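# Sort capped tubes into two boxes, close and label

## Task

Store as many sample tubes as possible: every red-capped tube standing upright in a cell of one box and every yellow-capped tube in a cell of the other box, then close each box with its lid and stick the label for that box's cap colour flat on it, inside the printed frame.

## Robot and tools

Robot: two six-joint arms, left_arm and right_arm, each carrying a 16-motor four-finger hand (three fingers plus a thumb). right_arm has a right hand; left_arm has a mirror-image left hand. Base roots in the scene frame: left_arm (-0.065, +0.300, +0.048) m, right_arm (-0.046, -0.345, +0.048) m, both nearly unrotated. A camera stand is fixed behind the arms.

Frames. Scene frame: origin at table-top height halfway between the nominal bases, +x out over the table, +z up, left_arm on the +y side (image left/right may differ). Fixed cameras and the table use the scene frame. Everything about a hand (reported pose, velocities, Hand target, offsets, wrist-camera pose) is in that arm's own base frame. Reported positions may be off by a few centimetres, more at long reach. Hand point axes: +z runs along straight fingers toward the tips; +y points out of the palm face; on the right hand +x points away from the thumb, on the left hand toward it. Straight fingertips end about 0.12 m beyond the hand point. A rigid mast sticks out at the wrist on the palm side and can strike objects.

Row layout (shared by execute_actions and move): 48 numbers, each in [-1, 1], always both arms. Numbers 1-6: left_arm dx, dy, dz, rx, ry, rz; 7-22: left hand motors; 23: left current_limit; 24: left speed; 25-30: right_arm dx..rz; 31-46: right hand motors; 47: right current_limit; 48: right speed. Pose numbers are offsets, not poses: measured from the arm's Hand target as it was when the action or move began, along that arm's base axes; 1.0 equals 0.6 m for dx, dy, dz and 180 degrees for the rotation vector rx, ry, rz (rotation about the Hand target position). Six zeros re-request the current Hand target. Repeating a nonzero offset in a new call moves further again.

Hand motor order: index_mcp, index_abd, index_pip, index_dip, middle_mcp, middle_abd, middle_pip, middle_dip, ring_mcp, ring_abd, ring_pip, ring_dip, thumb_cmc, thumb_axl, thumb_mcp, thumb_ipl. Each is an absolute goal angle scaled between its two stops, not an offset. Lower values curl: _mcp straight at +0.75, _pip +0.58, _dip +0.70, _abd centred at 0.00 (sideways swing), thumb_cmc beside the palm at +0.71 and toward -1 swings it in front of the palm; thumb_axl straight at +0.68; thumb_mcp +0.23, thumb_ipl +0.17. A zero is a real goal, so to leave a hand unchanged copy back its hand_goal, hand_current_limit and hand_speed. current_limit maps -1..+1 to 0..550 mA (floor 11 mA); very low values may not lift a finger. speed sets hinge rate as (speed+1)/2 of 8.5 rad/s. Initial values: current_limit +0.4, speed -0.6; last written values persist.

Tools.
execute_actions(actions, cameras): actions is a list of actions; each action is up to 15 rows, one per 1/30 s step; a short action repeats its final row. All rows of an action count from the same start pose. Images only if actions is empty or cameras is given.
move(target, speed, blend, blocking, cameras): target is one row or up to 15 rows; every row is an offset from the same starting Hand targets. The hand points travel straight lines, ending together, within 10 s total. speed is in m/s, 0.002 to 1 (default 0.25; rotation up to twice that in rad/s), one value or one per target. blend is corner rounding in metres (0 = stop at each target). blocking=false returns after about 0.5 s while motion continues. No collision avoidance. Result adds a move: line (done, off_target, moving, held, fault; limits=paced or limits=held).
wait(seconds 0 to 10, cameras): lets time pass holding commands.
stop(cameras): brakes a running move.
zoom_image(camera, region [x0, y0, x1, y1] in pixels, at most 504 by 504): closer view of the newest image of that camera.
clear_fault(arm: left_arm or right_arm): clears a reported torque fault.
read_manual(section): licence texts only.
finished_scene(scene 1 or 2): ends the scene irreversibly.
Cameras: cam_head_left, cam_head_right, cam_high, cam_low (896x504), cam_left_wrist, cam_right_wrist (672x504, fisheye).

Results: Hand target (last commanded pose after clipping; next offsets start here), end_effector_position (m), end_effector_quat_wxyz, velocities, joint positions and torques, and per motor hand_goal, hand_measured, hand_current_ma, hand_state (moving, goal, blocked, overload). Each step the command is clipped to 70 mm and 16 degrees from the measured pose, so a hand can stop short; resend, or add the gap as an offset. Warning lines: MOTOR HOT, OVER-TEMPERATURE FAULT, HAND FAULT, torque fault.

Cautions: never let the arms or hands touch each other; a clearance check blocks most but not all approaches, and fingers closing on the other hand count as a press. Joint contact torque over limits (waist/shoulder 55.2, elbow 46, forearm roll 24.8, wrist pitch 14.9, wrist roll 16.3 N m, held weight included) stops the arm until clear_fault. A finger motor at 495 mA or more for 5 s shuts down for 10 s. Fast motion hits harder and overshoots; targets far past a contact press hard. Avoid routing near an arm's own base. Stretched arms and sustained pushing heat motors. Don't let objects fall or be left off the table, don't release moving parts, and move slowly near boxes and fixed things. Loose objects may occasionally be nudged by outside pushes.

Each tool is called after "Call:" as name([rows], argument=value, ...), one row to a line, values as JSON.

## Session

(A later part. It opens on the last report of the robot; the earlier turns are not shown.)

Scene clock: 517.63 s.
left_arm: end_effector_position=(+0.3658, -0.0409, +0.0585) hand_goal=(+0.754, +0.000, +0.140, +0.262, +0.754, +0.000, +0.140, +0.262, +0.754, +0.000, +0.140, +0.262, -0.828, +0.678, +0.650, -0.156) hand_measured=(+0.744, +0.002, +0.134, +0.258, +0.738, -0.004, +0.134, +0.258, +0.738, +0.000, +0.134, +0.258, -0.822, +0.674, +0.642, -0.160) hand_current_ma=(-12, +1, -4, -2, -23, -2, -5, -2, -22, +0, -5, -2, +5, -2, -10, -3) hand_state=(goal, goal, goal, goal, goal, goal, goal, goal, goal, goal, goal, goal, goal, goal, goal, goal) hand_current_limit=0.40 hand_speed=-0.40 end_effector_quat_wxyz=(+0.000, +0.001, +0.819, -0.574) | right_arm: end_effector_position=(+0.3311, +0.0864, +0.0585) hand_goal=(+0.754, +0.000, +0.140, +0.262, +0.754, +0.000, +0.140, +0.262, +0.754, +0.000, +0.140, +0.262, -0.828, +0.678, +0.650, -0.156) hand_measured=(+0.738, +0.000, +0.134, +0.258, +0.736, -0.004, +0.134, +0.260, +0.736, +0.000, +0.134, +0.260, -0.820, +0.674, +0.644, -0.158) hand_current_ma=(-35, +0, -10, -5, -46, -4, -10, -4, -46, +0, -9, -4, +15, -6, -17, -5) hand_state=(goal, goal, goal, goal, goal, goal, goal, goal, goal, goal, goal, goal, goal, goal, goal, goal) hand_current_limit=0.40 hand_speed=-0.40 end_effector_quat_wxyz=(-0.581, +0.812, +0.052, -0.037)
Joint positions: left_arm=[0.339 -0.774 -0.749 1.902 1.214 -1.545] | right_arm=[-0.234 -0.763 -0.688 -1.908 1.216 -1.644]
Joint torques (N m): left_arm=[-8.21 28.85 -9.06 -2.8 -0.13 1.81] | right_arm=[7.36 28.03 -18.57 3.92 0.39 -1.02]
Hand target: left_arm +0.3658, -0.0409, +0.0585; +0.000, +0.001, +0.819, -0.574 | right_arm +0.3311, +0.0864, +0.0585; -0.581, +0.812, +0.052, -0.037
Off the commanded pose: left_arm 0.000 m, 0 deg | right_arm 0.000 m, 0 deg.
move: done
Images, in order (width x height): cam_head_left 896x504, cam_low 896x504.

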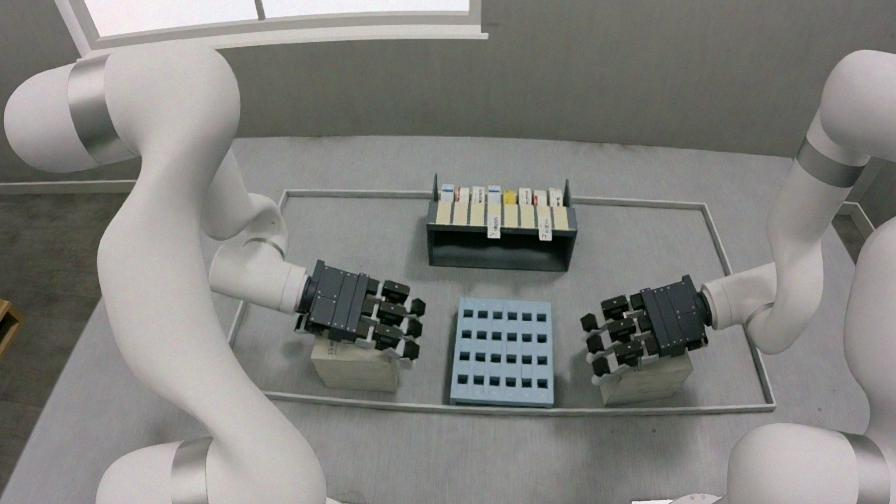

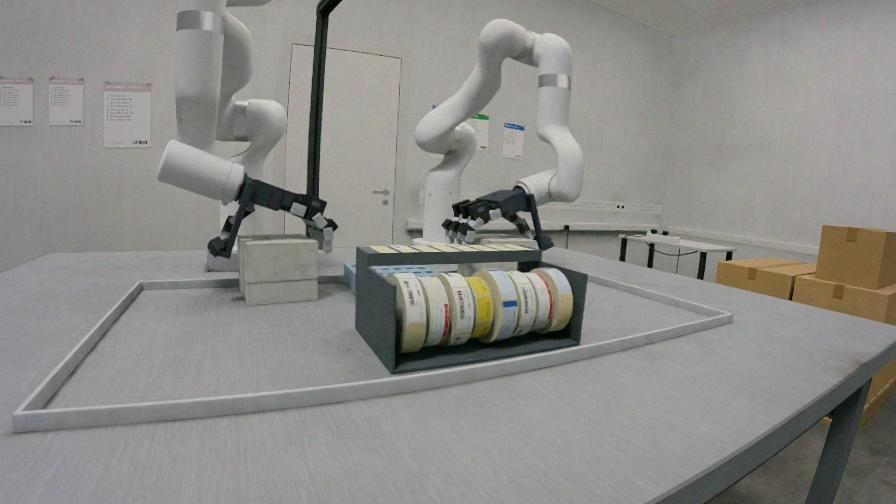

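Call:
zoom_image(camera="cam_head_left", region=[480, 205, 560, 245])

Call:
execute_actions(actions=[])

Call:
zoom_image(camera="cam_high", region=[385, 230, 475, 320])

Call:
zoom_image(camera="cam_head_right", region=[480, 205, 560, 245])

Scaled by 6.300 from the camera's 896x504 image, which has a finer 1280x720 frame.

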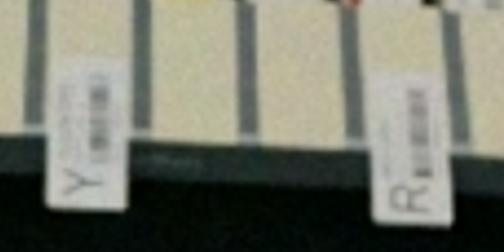

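Scene clock: 537.40 s.
left_arm: end_effector_position=(+0.3658, -0.0409, +0.0585) hand_goal=(+0.754, +0.000, +0.140, +0.262, +0.754, +0.000, +0.140, +0.262, +0.754, +0.000, +0.140, +0.262, -0.828, +0.678, +0.650, -0.156) hand_measured=(+0.744, +0.002, +0.134, +0.258, +0.738, -0.004, +0.134, +0.258, +0.738, +0.000, +0.134, +0.258, -0.822, +0.674, +0.642, -0.160) hand_current_ma=(-12, +1, -4, -2, -23, -2, -5, -2, -22, +0, -5, -2, +5, -2, -10, -3) hand_state=(goal, goal, goal, goal, goal, goal, goal, goal, goal, goal, goal, goal, goal, goal, goal, goal) hand_current_limit=0.40 hand_speed=-0.40 end_effector_quat_wxyz=(+0.000, +0.001, +0.819, -0.574) | right_arm: end_effector_position=(+0.3311, +0.0864, +0.0585) hand_goal=(+0.754, +0.000, +0.140, +0.262, +0.754, +0.000, +0.140, +0.262, +0.754, +0.000, +0.140, +0.262, -0.828, +0.678, +0.650, -0.156) hand_measured=(+0.738, +0.000, +0.134, +0.258, +0.736, -0.004, +0.134, +0.260, +0.736, +0.000, +0.134, +0.260, -0.820, +0.674, +0.644, -0.158) hand_current_ma=(-35, +0, -10, -5, -46, -4, -10, -4, -46, +0, -9, -4, +15, -6, -17, -5) hand_state=(goal, goal, goal, goal, goal, goal, goal, goal, goal, goal, goal, goal, goal, goal, goal, goal) hand_current_limit=0.40 hand_speed=-0.40 end_effector_quat_wxyz=(-0.581, +0.812, +0.052, -0.037)
Joint positions: left_arm=[0.339 -0.774 -0.749 1.902 1.214 -1.545] | right_arm=[-0.234 -0.763 -0.688 -1.908 1.217 -1.644]
Joint velocities: within noise
Joint torques (N m): left_arm=[-13.47 28.11 -3.03 -0.2 4.08 1.34] | right_arm=[6.84 28.47 -1.88 0.16 2.69 0.74]
Hand target: left_arm +0.3658, -0.0409, +0.0585; +0.000, +0.001, +0.819, -0.574 | right_arm +0.3311, +0.0864, +0.0585; -0.581, +0.812, +0.052, -0.037
Off the commanded pose: left_arm 0.000 m, 0 deg | right_arm 0.000 m, 0 deg.

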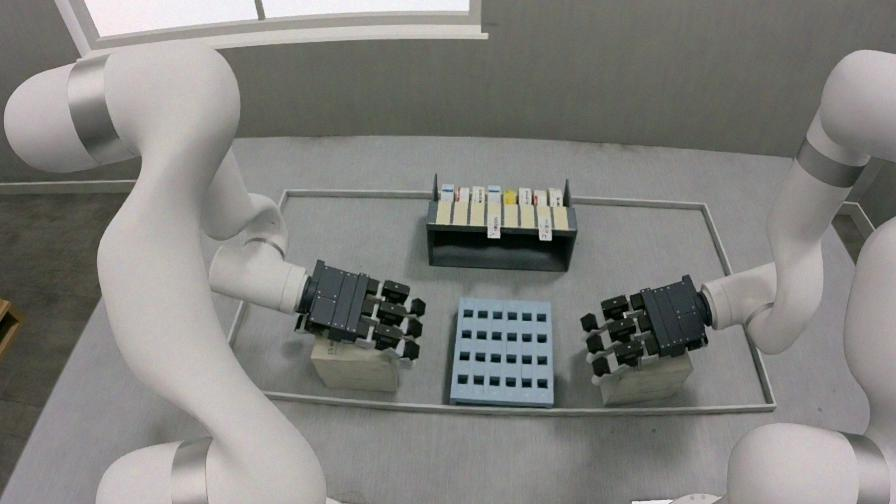

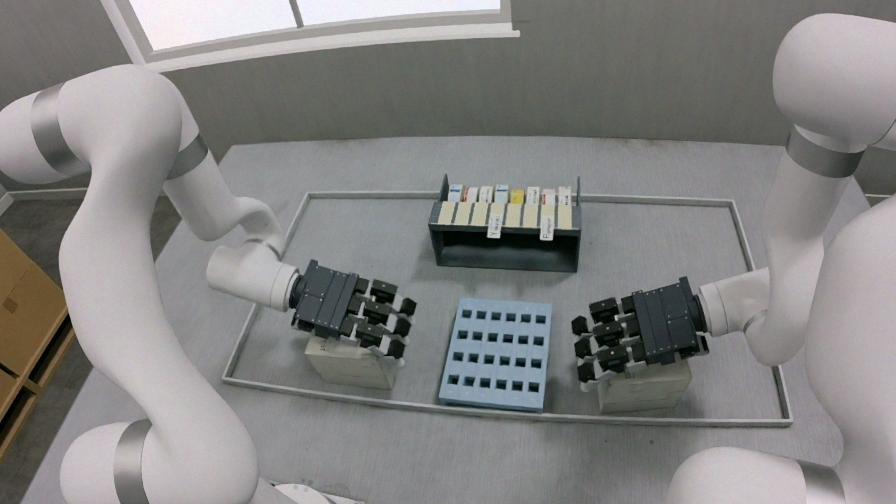

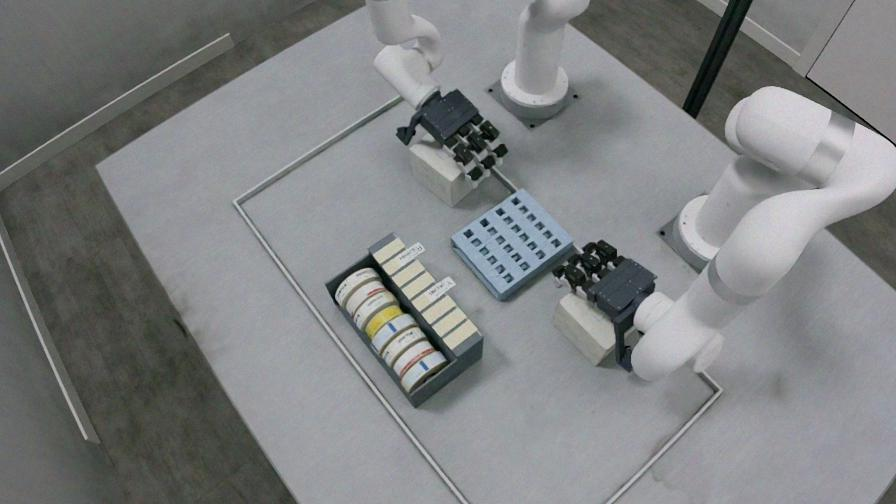

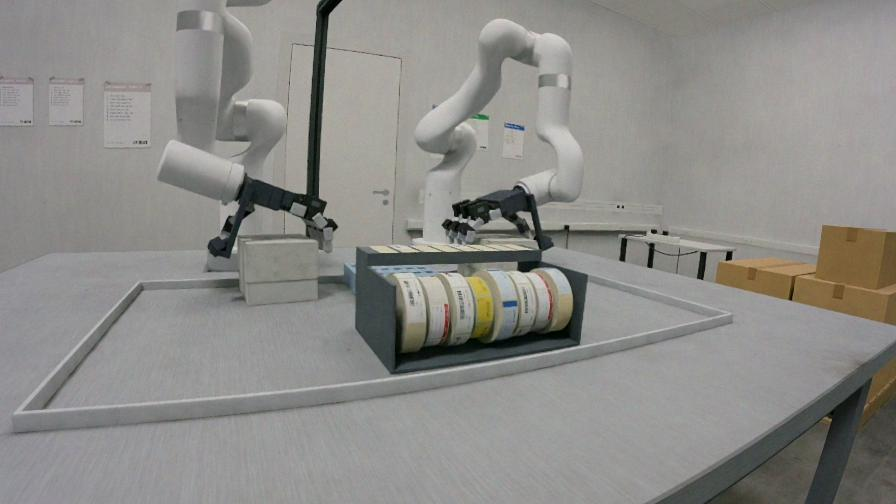

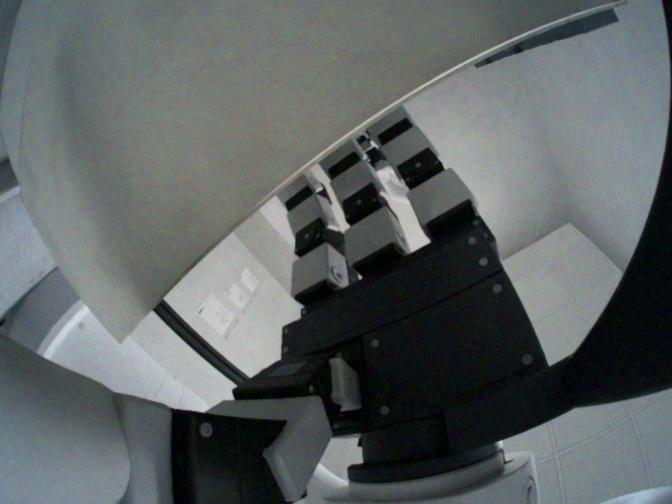

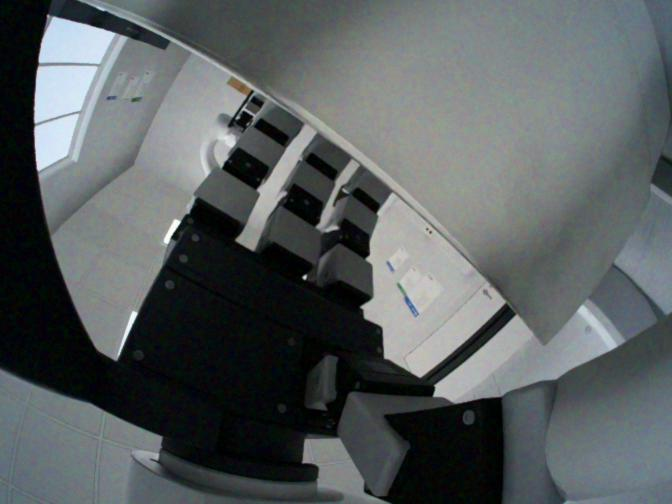

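Scaled by 5.600 from the camera's 896x504 image, which has a finer 1280x720 frame.

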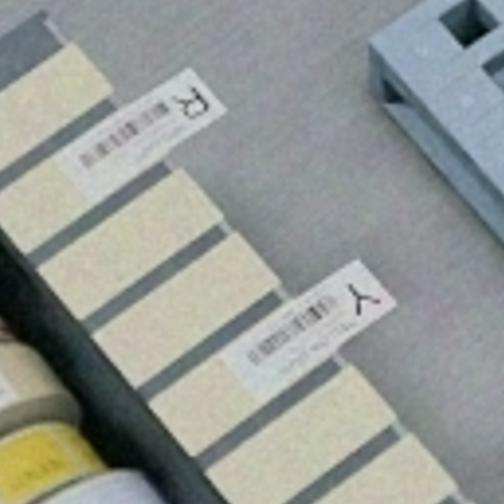

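Scaled by 6.300 from the camera's 896x504 image, which has a finer 1280x720 frame.

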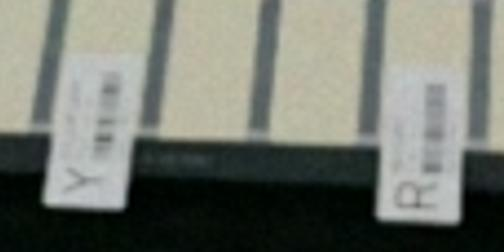

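Call:
move(target=[0,0,0.2167,0,0,0, 0.753,0,0.139,0.261,0.753,0,0.139,0.261,0.753,0,0.139,0.261,-0.829,0.677,0.65,-0.157,0.4,-0.4, 0,0,0.2167,0,0,0, 0.753,0,0.139,0.261,0.753,0,0.139,0.261,0.753,0,0.139,0.261,-0.829,0.677,0.65,-0.157,0.4,-0.4], speed=0.25, cameras=["cam_head_left","cam_high","cam_left_wrist","cam_right_wrist"])

Scene clock: 549.93 s.
left_arm: end_effector_position=(+0.3657, -0.0409, +0.1885) hand_goal=(+0.754, +0.000, +0.140, +0.262, +0.754, +0.000, +0.140, +0.262, +0.754, +0.000, +0.140, +0.262, -0.828, +0.678, +0.650, -0.156) hand_measured=(+0.744, +0.002, +0.134, +0.258, +0.738, -0.004, +0.134, +0.258, +0.738, +0.000, +0.134, +0.258, -0.822, +0.674, +0.642, -0.160) hand_current_ma=(-12, +1, -4, -2, -23, -2, -5, -2, -22, +0, -4, -2, +5, -2, -10, -3) hand_state=(goal, goal, goal, goal, goal, goal, goal, goal, goal, goal, goal, goal, goal, goal, goal, goal) hand_current_limit=0.40 hand_speed=-0.40 end_effector_quat_wxyz=(+0.000, +0.001, +0.819, -0.574) | right_arm: end_effector_position=(+0.3311, +0.0865, +0.1885) hand_goal=(+0.754, +0.000, +0.140, +0.262, +0.754, +0.000, +0.140, +0.262, +0.754, +0.000, +0.140, +0.262, -0.828, +0.678, +0.650, -0.156) hand_measured=(+0.738, +0.000, +0.134, +0.258, +0.736, -0.004, +0.134, +0.260, +0.736, +0.000, +0.134, +0.260, -0.820, +0.674, +0.644, -0.158) hand_current_ma=(-35, +0, -9, -5, -46, -4, -9, -4, -46, +0, -9, -4, +13, -6, -16, -5) hand_state=(goal, goal, goal, goal, goal, goal, goal, goal, goal, goal, goal, goal, goal, goal, goal, goal) hand_current_limit=0.40 hand_speed=-0.40 end_effector_quat_wxyz=(-0.581, +0.812, +0.051, -0.038)
Joint positions: left_arm=[0.338 -0.426 -0.676 1.984 1.315 -1.814] | right_arm=[-0.234 -0.394 -0.609 -1.992 1.325 -1.362]
Joint torques (N m): left_arm=[17.54 42.05 -6.14 2.76 4.06 -1.89] | right_arm=[-9.57 50.25 -9.38 -4.23 2.79 0.95]
Hand target: left_arm +0.3658, -0.0409, +0.1885; +0.000, +0.001, +0.819, -0.574 | right_arm +0.3311, +0.0864, +0.1885; -0.581, +0.812, +0.052, -0.037
Off the commanded pose: left_arm 0.000 m, 0 deg | right_arm 0.000 m, 0 deg.
move: done
Images, in order (width x height): cam_head_left 896x504, cam_high 896x504, cam_left_wrist 672x504, cam_right_wrist 672x504.

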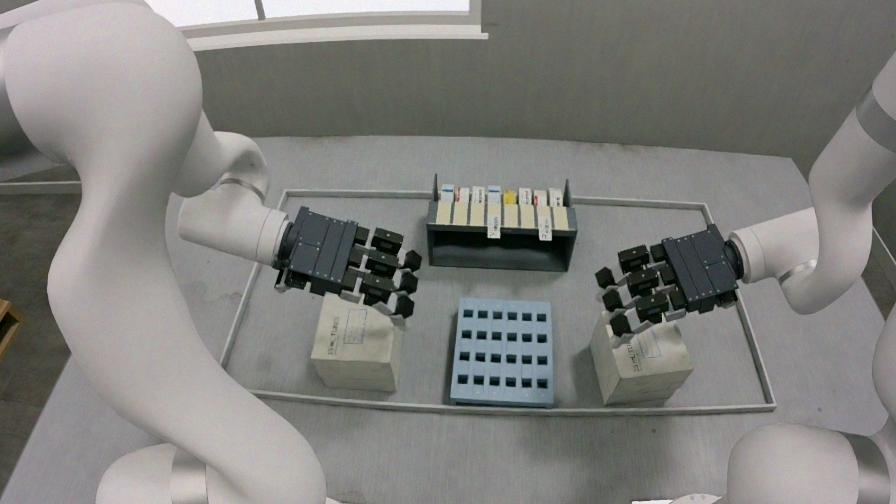

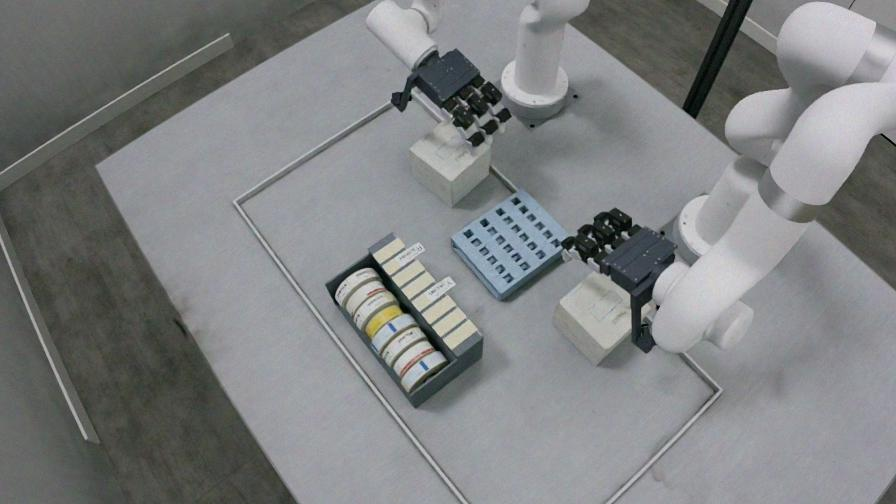

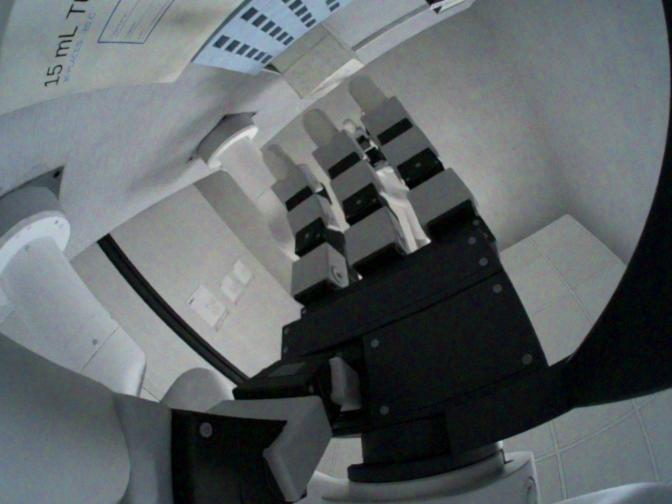

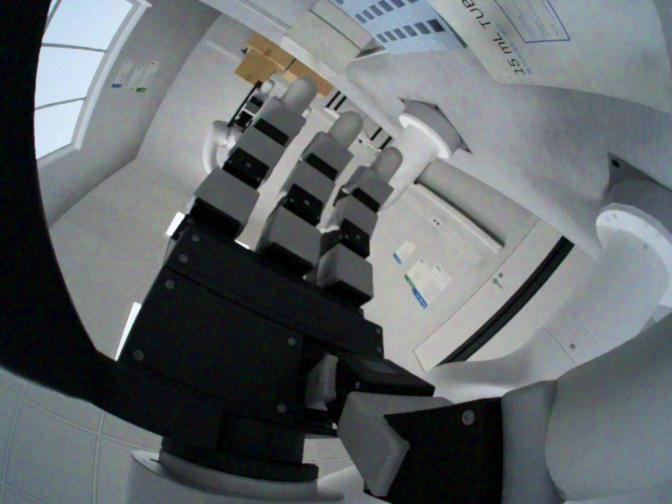

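Call:
zoom_image(camera="cam_head_left", region=[305, 285, 415, 395])

Call:
zoom_image(camera="cam_head_left", region=[585, 295, 705, 415])

Call:
zoom_image(camera="cam_high", region=[400, 110, 500, 210])

Call:
zoom_image(camera="cam_high", region=[545, 260, 655, 370])

Scaled by 4.582 from the camera's 896x504 image, which has a finer 1280x720 frame.

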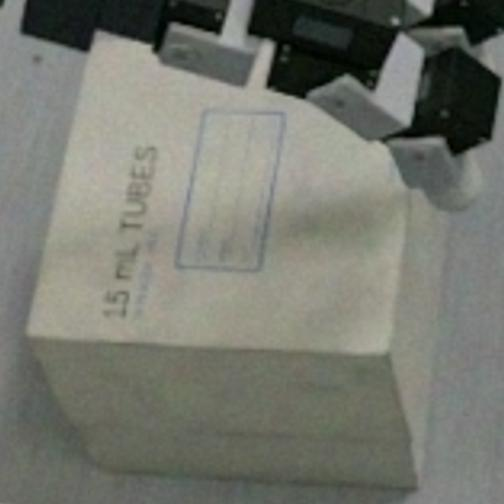

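Scaled by 4.200 from the camera's 896x504 image, which has a finer 1280x720 frame.

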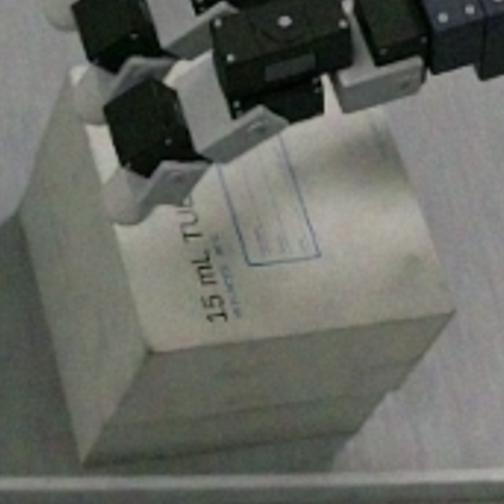

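Scaled by 5.040 from the camera's 896x504 image, which has a finer 1280x720 frame.

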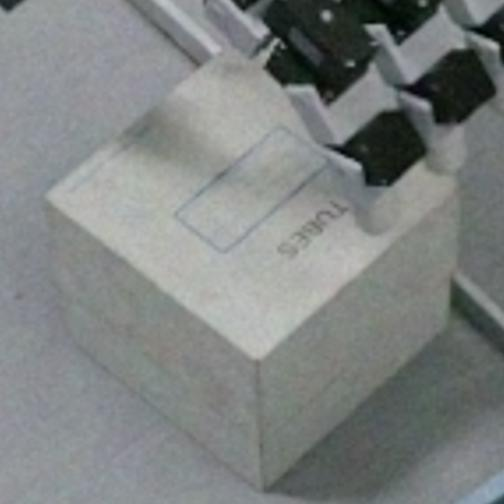

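Scaled by 4.582 from the camera's 896x504 image, which has a finer 1280x720 frame.

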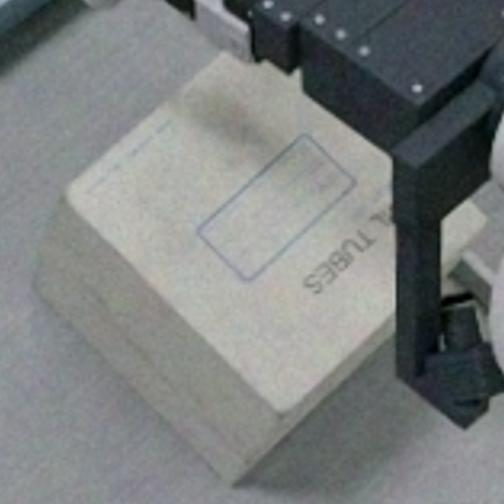

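Call:
move(target=[0.3525,-0.4158,-0.04,0.302,-0.302,-0.4304, 0.753,0,-0.883,0.913,-0.479,0,-0.737,0.406,-0.479,0,-0.737,0.406,-0.469,0.678,-0.337,-0.103,0.4,-0.3, 0.2248,-0.119,0.0025,-0.2874,-0.3143,0.3845, 0.753,0,-0.883,0.913,-0.479,0,-0.737,0.406,-0.479,0,-0.737,0.406,-0.469,0.678,-0.337,-0.103,0.4,-0.3], speed=0.5, cameras=["cam_head_left","cam_high","cam_left_wrist"])

Scene clock: 557.57 s.
left_arm: end_effector_position=(+0.5773, -0.2904, +0.1645) hand_goal=(+0.754, +0.000, -0.882, +0.914, -0.478, +0.000, -0.736, +0.406, -0.478, +0.000, -0.736, +0.406, -0.468, +0.678, -0.336, -0.102) hand_measured=(+0.752, +0.002, -0.876, +0.912, -0.464, -0.004, -0.732, +0.404, -0.466, +0.000, -0.732, +0.404, -0.470, +0.676, -0.336, -0.104) hand_current_ma=(-1, +1, +4, -1, +18, -2, +2, -1, +15, +0, +2, -2, -1, -1, +0, -1) hand_state=(goal, goal, goal, goal, goal, goal, goal, goal, goal, goal, goal, goal, goal, goal, goal, goal) hand_current_limit=0.40 hand_speed=-0.30 end_effector_quat_wxyz=(+0.000, +0.707, +0.707, +0.000) | right_arm: end_effector_position=(+0.4660, +0.0150, +0.1900) hand_goal=(+0.754, +0.000, -0.882, +0.914, -0.478, +0.000, -0.736, +0.406, -0.478, +0.000, -0.736, +0.406, -0.468, +0.678, -0.336, -0.102) hand_measured=(+0.752, +0.000, -0.876, +0.912, -0.464, -0.004, -0.732, +0.404, -0.464, +0.000, -0.732, +0.404, -0.470, +0.676, -0.336, -0.104) hand_current_ma=(-1, +0, +9, -4, +31, -4, +5, -3, +30, +0, +4, -3, -3, -2, +0, -2) hand_state=(goal, goal, goal, goal, goal, goal, goal, goal, goal, goal, goal, goal, goal, goal, goal, goal) hand_current_limit=0.40 hand_speed=-0.30 end_effector_quat_wxyz=(+0.000, +0.721, +0.693, +0.000)
Joint positions: left_arm=[-0.567 -0.652 -1.189 3.143 0.536 -2.138] | right_arm=[0.107 -0.211 -0.606 -3.142 0.395 -1.424]
Joint torques (N m): left_arm=[-14.38 34.47 -16.13 3.3 2.55 -1.89] | right_arm=[7.75 17.57 -14.57 -5.56 -1.9 1.13]
Hand target: left_arm +0.5773, -0.2904, +0.1645; +0.000, +0.707, +0.707, +0.000 | right_arm +0.4660, +0.0150, +0.1900; +0.000, +0.721, +0.693, +0.000
Off the commanded pose: left_arm 0.000 m, 0 deg | right_arm 0.000 m, 0 deg.
move: done
Images, in order (width x height): cam_head_left 896x504, cam_high 896x504, cam_left_wrist 672x504.

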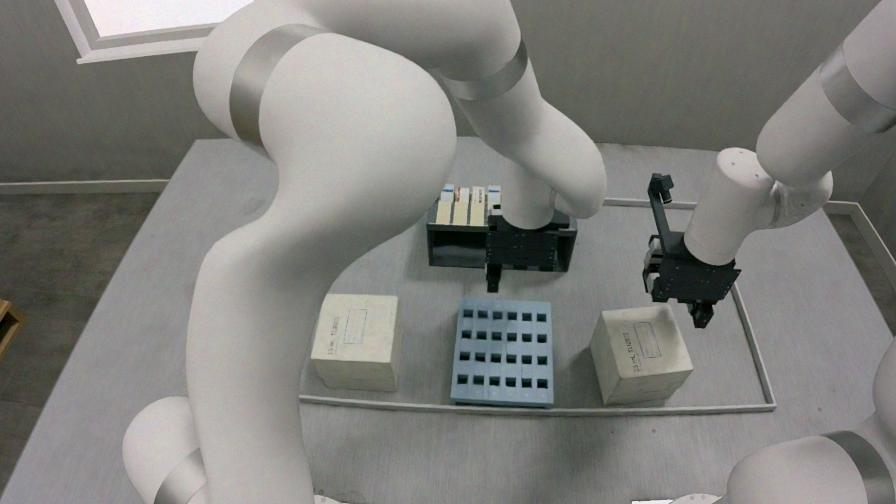

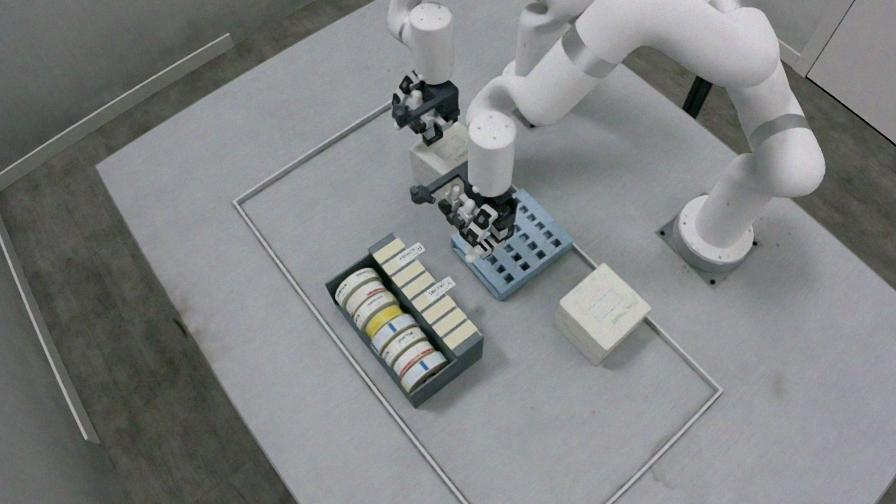

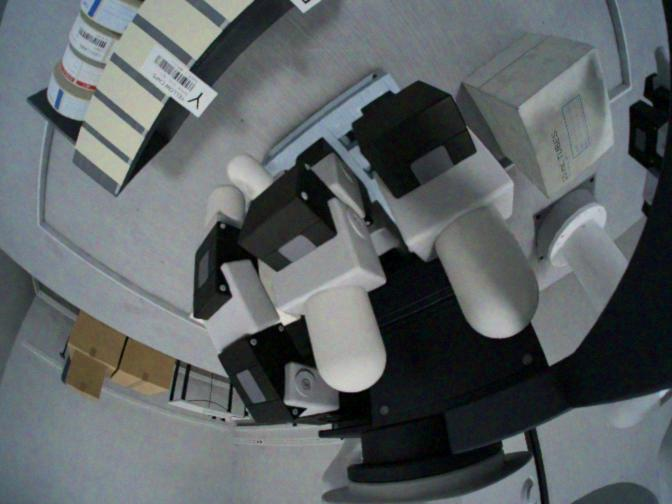

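Call:
move(target=[0,0,-0.1,0,0,0,0.753,0,-0.883,0.913,-0.479,0,-0.737,0.406,-0.479,0,-0.737,0.406,-0.469,0.678,-0.337,-0.103,0.4,-0.3,0,0,0,0,0,0,0.753,0,-0.883,0.913,-0.479,0,-0.737,0.406,-0.479,0,-0.737,0.406,-0.469,0.678,-0.337,-0.103,0.4,-0.3], speed=0.12, cameras=["cam_left_wrist","cam_head_left"])

Scene clock: 567.90 s.
left_arm: end_effector_position=(+0.5773, -0.2904, +0.1045) hand_goal=(+0.754, +0.000, -0.882, +0.914, -0.478, +0.000, -0.736, +0.406, -0.478, +0.000, -0.736, +0.406, -0.468, +0.678, -0.336, -0.102) hand_measured=(+0.754, +0.002, -0.876, +0.912, -0.464, -0.004, -0.732, +0.404, -0.466, +0.000, -0.732, +0.404, -0.470, +0.676, -0.336, -0.104) hand_current_ma=(+0, +1, +4, -1, +18, -2, +2, -1, +15, +0, +2, -2, -1, -1, +0, -1) hand_state=(goal, goal, goal, goal, goal, goal, goal, goal, goal, goal, goal, goal, goal, goal, goal, goal) hand_current_limit=0.40 hand_speed=-0.30 end_effector_quat_wxyz=(+0.000, +0.707, +0.707, +0.000) | right_arm: end_effector_position=(+0.4660, +0.0150, +0.1900) hand_goal=(+0.754, +0.000, -0.882, +0.914, -0.478, +0.000, -0.736, +0.406, -0.478, +0.000, -0.736, +0.406, -0.468, +0.678, -0.336, -0.102) hand_measured=(+0.752, +0.000, -0.876, +0.912, -0.464, -0.004, -0.732, +0.404, -0.464, +0.000, -0.732, +0.404, -0.470, +0.676, -0.336, -0.104) hand_current_ma=(-1, +0, +9, -4, +31, -4, +5, -3, +30, +0, +4, -3, -3, -2, +0, -2) hand_state=(goal, goal, goal, goal, goal, goal, goal, goal, goal, goal, goal, goal, goal, goal, goal, goal) hand_current_limit=0.40 hand_speed=-0.30 end_effector_quat_wxyz=(+0.000, +0.721, +0.693, +0.000)
Joint positions: left_arm=[-0.567 -0.757 -1.192 3.143 0.435 -2.139] | right_arm=[0.107 -0.211 -0.606 -3.142 0.395 -1.424]
Joint torques (N m): left_arm=[-12 36.11 -15.18 3.35 -2.64 -1.96] | right_arm=[8.57 17.76 -15.13 -5.61 0 -0.56]
Hand target: left_arm +0.5773, -0.2904, +0.1045; +0.000, +0.707, +0.707, +0.000 | right_arm +0.4660, +0.0150, +0.1900; +0.000, +0.721, +0.693, +0.000
Off the commanded pose: left_arm 0.000 m, 0 deg | right_arm 0.000 m, 0 deg.
move: done
Images, in order (width x height): cam_head_left 896x504, cam_left_wrist 672x504.

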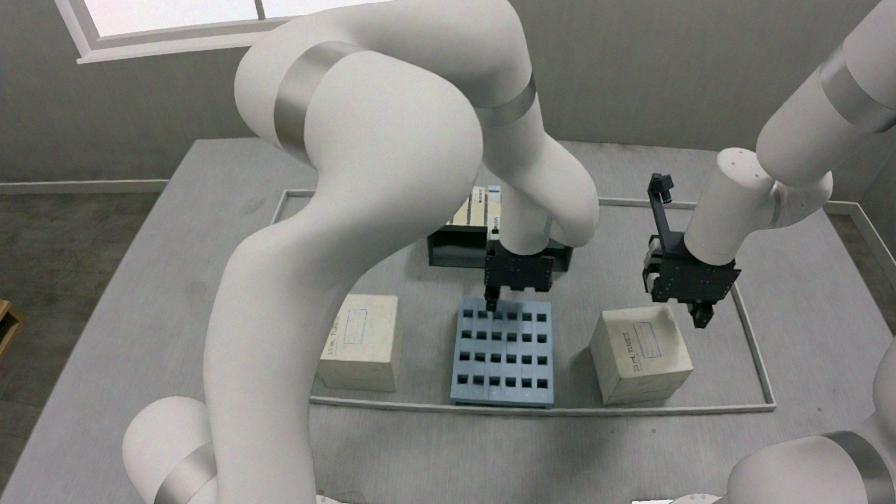

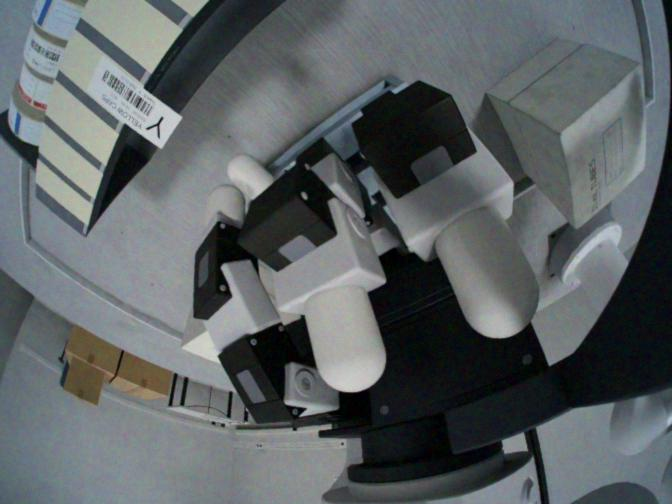

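Call:
move([
  [0.0583,0,0,0,0,0,0.753,0,-0.883,0.913,-0.479,0,-0.737,0.406,-0.479,0,-0.737,0.406,-0.469,0.678,-0.337,-0.103,0.4,-0.3,0,0,0,0,0,0,0.753,0,-0.883,0.913,-0.479,0,-0.737,0.406,-0.479,0,-0.737,0.406,-0.469,0.678,-0.337,-0.103,0.4,-0.3],
  [0.0583,0,0,0,0,0,0.753,0,-0.883,0.493,-0.479,0,-0.737,0.406,-0.479,0,-0.737,0.406,-0.469,0.678,-0.472,0.038,0.4,-0.7,0,0,0,0,0,0,0.753,0,-0.883,0.913,-0.479,0,-0.737,0.406,-0.479,0,-0.737,0.406,-0.469,0.678,-0.337,-0.103,0.4,-0.3],
  [0.0583,0,0.0833,0,0,0,0.753,0,-0.883,0.493,-0.479,0,-0.737,0.406,-0.479,0,-0.737,0.406,-0.469,0.678,-0.472,0.038,0.4,-0.7,0,0,0,0,0,0,0.753,0,-0.883,0.913,-0.479,0,-0.737,0.406,-0.479,0,-0.737,0.406,-0.469,0.678,-0.337,-0.103,0.4,-0.3],
], speed=[0.08,0.08,0.12], cameras=["cam_left_wrist"])

Scene clock: 573.37 s.
left_arm: end_effector_position=(+0.6122, -0.2903, +0.1544) hand_goal=(+0.754, +0.000, -0.882, +0.494, -0.478, +0.000, -0.736, +0.406, -0.478, +0.000, -0.736, +0.406, -0.468, +0.678, -0.472, +0.038) hand_measured=(+0.770, +0.002, -0.856, +0.534, -0.464, -0.004, -0.732, +0.404, -0.466, +0.000, -0.732, +0.404, -0.470, +0.678, -0.480, +0.032) hand_current_ma=(+20, +1, +41, +75, +18, -2, +2, -1, +15, +0, +2, -2, -1, +0, -11, -6) hand_state=(goal, goal, blocked, blocked, goal, goal, goal, goal, goal, goal, goal, goal, goal, goal, goal, goal) hand_current_limit=0.40 hand_speed=-0.70 end_effector_quat_wxyz=(+0.000, +0.707, +0.707, +0.000) | right_arm: end_effector_position=(+0.4660, +0.0150, +0.1900) hand_goal=(+0.754, +0.000, -0.882, +0.914, -0.478, +0.000, -0.736, +0.406, -0.478, +0.000, -0.736, +0.406, -0.468, +0.678, -0.336, -0.102) hand_measured=(+0.752, +0.000, -0.876, +0.912, -0.464, -0.004, -0.732, +0.404, -0.464, +0.000, -0.732, +0.404, -0.470, +0.676, -0.336, -0.104) hand_current_ma=(-1, +0, +9, -4, +31, -4, +5, -3, +30, +0, +4, -3, -3, -2, +0, -2) hand_state=(goal, goal, goal, goal, goal, goal, goal, goal, goal, goal, goal, goal, goal, goal, goal, goal) hand_current_limit=0.40 hand_speed=-0.30 end_effector_quat_wxyz=(+0.000, +0.721, +0.693, +0.000)
Joint positions: left_arm=[-0.536 -0.728 -1.289 3.142 0.561 -2.108] | right_arm=[0.107 -0.211 -0.606 -3.142 0.395 -1.424]
Joint torques (N m): left_arm=[15.94 57.71 -12.76 -3.47 2.53 1.92] | right_arm=[8.55 16.9 -15.71 -4.86 0.97 -0.2]
Hand target: left_arm +0.6122, -0.2904, +0.1545; +0.000, +0.707, +0.707, +0.000 | right_arm +0.4660, +0.0150, +0.1900; +0.000, +0.721, +0.693, +0.000
Off the commanded pose: left_arm 0.000 m, 0 deg | right_arm 0.000 m, 0 deg.
move: done
Images, in order (width x height): cam_left_wrist 672x504.

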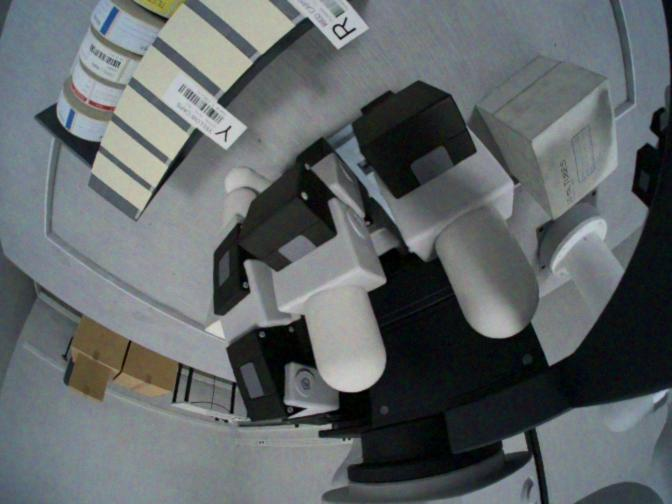

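Call:
zoom_image(camera="cam_left_wrist", region=[80, 50, 330, 250])

Scaled by 2.016 from the camera's 672x504 image, which has a finer 960x720 frame.

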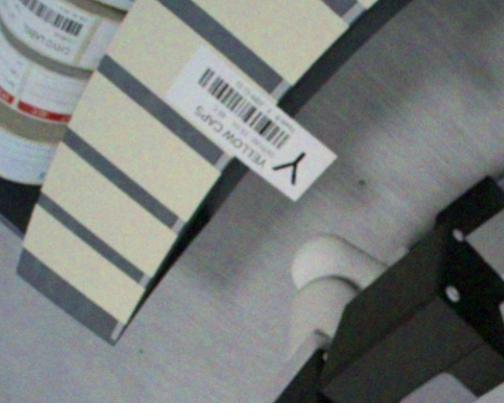

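Call:
wait(seconds=0, cameras=["all"])

Scene clock: 578.17 s.
left_arm: end_effector_position=(+0.6123, -0.2903, +0.1545) hand_goal=(+0.754, +0.000, -0.882, +0.494, -0.478, +0.000, -0.736, +0.406, -0.478, +0.000, -0.736, +0.406, -0.468, +0.678, -0.472, +0.038) hand_measured=(+0.770, +0.002, -0.856, +0.534, -0.464, -0.004, -0.732, +0.404, -0.466, +0.000, -0.732, +0.404, -0.470, +0.678, -0.480, +0.032) hand_current_ma=(+20, +1, +41, +75, +18, -2, +2, -1, +15, +0, +2, -2, -1, +0, -11, -6) hand_state=(goal, goal, blocked, blocked, goal, goal, goal, goal, goal, goal, goal, goal, goal, goal, goal, goal) hand_current_limit=0.40 hand_speed=-0.70 end_effector_quat_wxyz=(+0.000, +0.707, +0.707, +0.000) | right_arm: end_effector_position=(+0.4660, +0.0150, +0.1900) hand_goal=(+0.754, +0.000, -0.882, +0.914, -0.478, +0.000, -0.736, +0.406, -0.478, +0.000, -0.736, +0.406, -0.468, +0.678, -0.336, -0.102) hand_measured=(+0.752, +0.000, -0.876, +0.912, -0.464, -0.004, -0.732, +0.404, -0.464, +0.000, -0.732, +0.404, -0.470, +0.676, -0.336, -0.104) hand_current_ma=(-1, +0, +9, -4, +31, -4, +5, -3, +30, +0, +4, -3, -3, -2, +0, -2) hand_state=(goal, goal, goal, goal, goal, goal, goal, goal, goal, goal, goal, goal, goal, goal, goal, goal) hand_current_limit=0.40 hand_speed=-0.30 end_effector_quat_wxyz=(+0.000, +0.721, +0.693, +0.000)
Joint positions: left_arm=[-0.536 -0.728 -1.289 3.142 0.561 -2.108] | right_arm=[0.107 -0.211 -0.606 -3.142 0.395 -1.424]
Joint torques (N m): left_arm=[2.54 57.57 -16.42 -3.39 2.47 1.87] | right_arm=[8.58 17.98 -15.45 -4.95 1.03 0.03]
Hand target: left_arm +0.6122, -0.2904, +0.1545; +0.000, +0.707, +0.707, +0.000 | right_arm +0.4660, +0.0150, +0.1900; +0.000, +0.721, +0.693, +0.000
Off the commanded pose: left_arm 0.000 m, 0 deg | right_arm 0.000 m, 0 deg.

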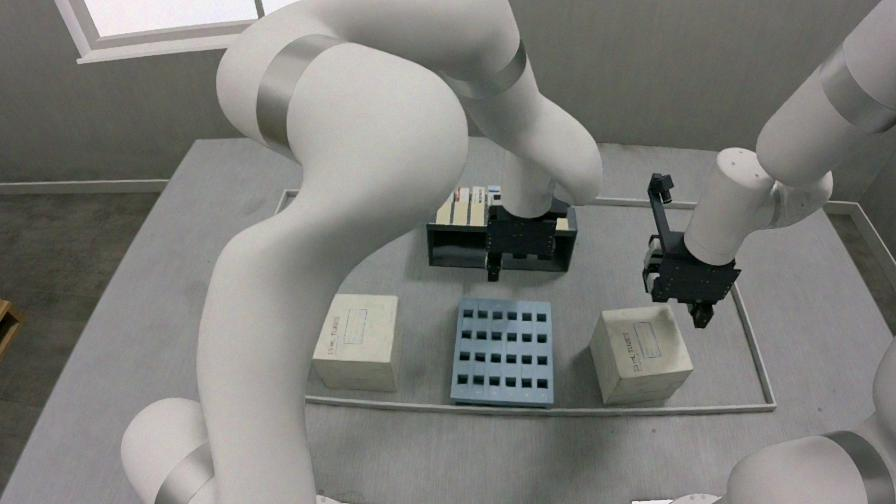

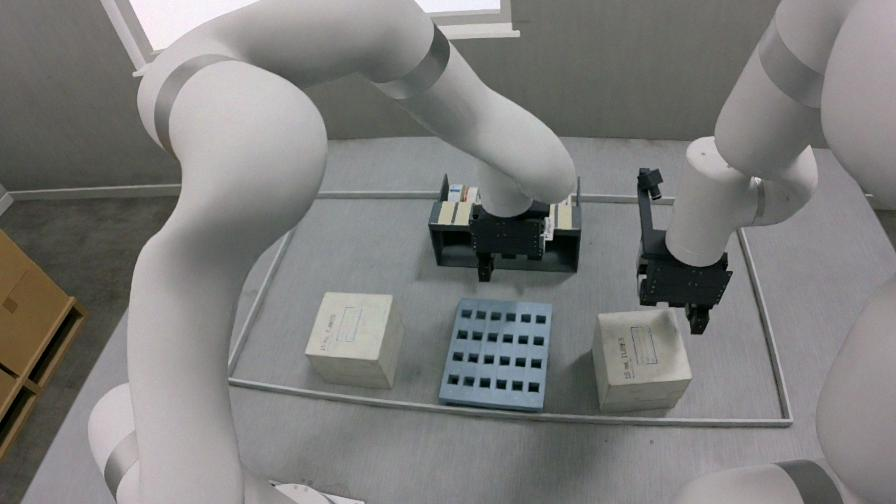

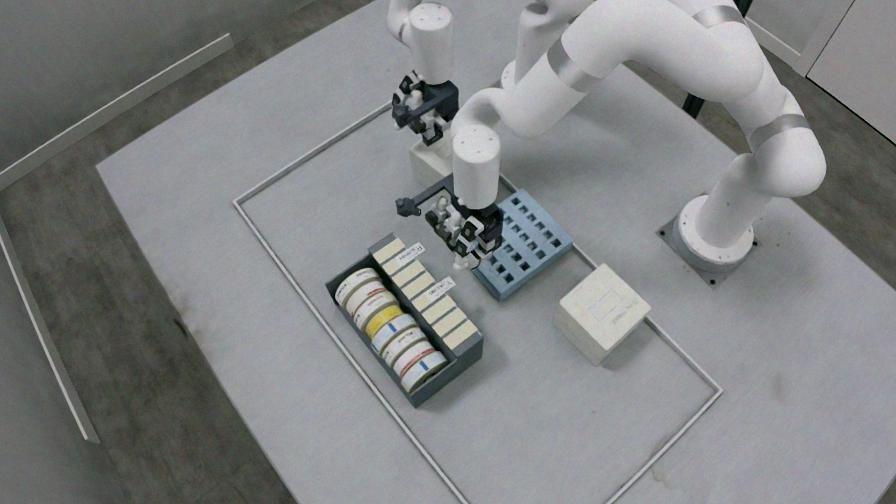

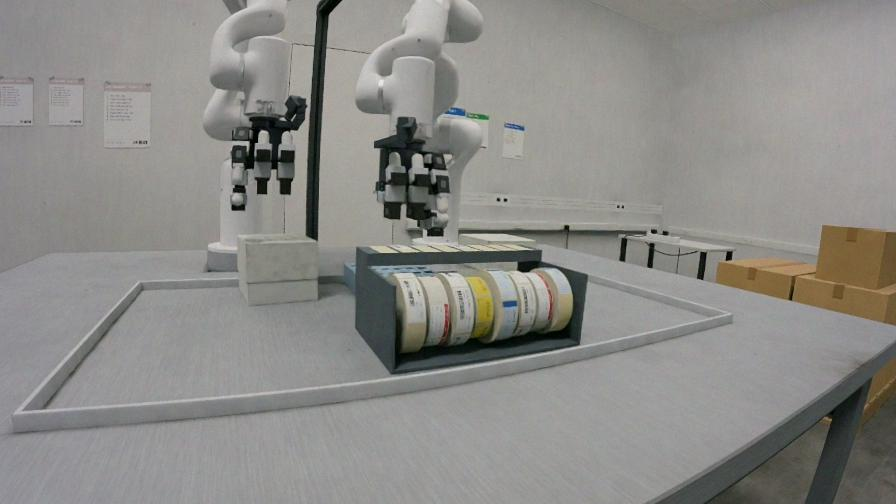

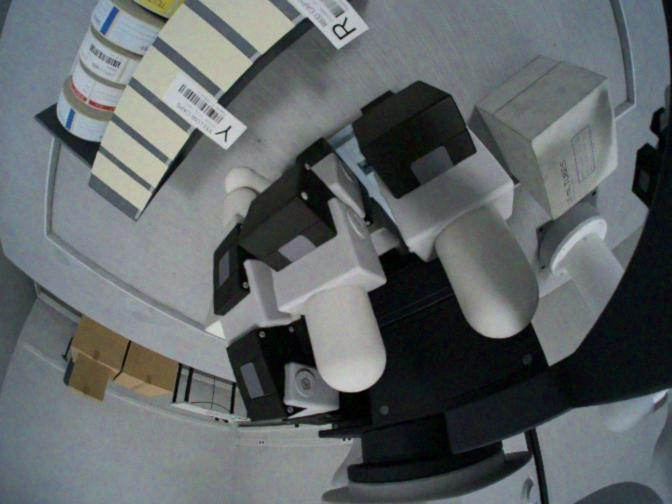

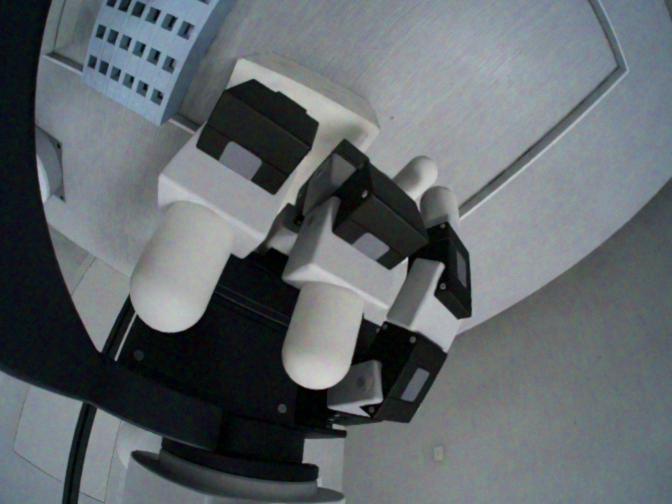

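Call:
zoom_image(camera="cam_high", region=[380, 180, 520, 350])

Call:
zoom_image(camera="cam_head_left", region=[420, 170, 590, 290])

Call:
zoom_image(camera="cam_head_right", region=[420, 170, 590, 290])

Scaled by 2.965 from the camera's 896x504 image, which has a finer 1280x720 frame.

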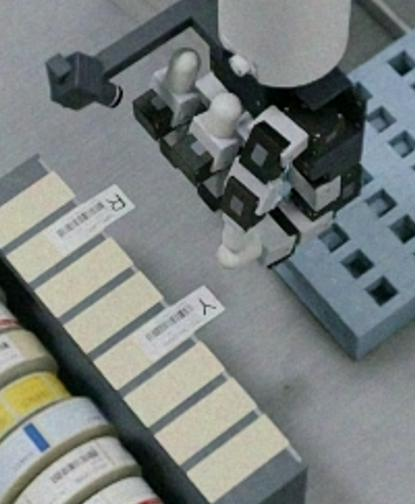

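Scaled by 2.965 from the camera's 896x504 image, which has a finer 1280x720 frame.

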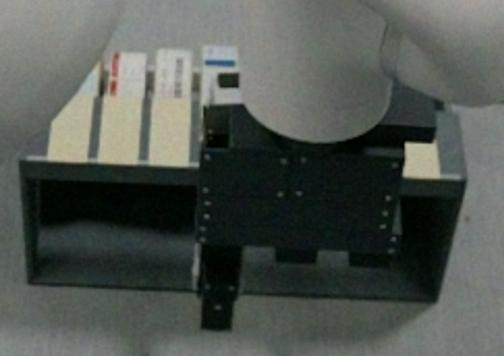

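Scaled by 2.965 from the camera's 896x504 image, which has a finer 1280x720 frame.

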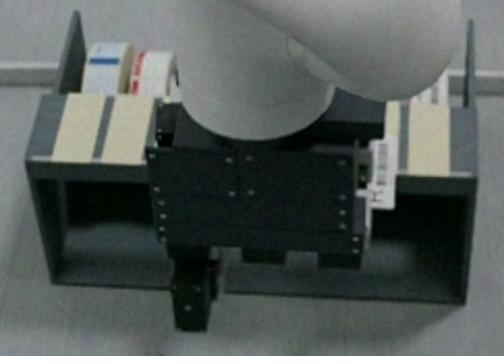

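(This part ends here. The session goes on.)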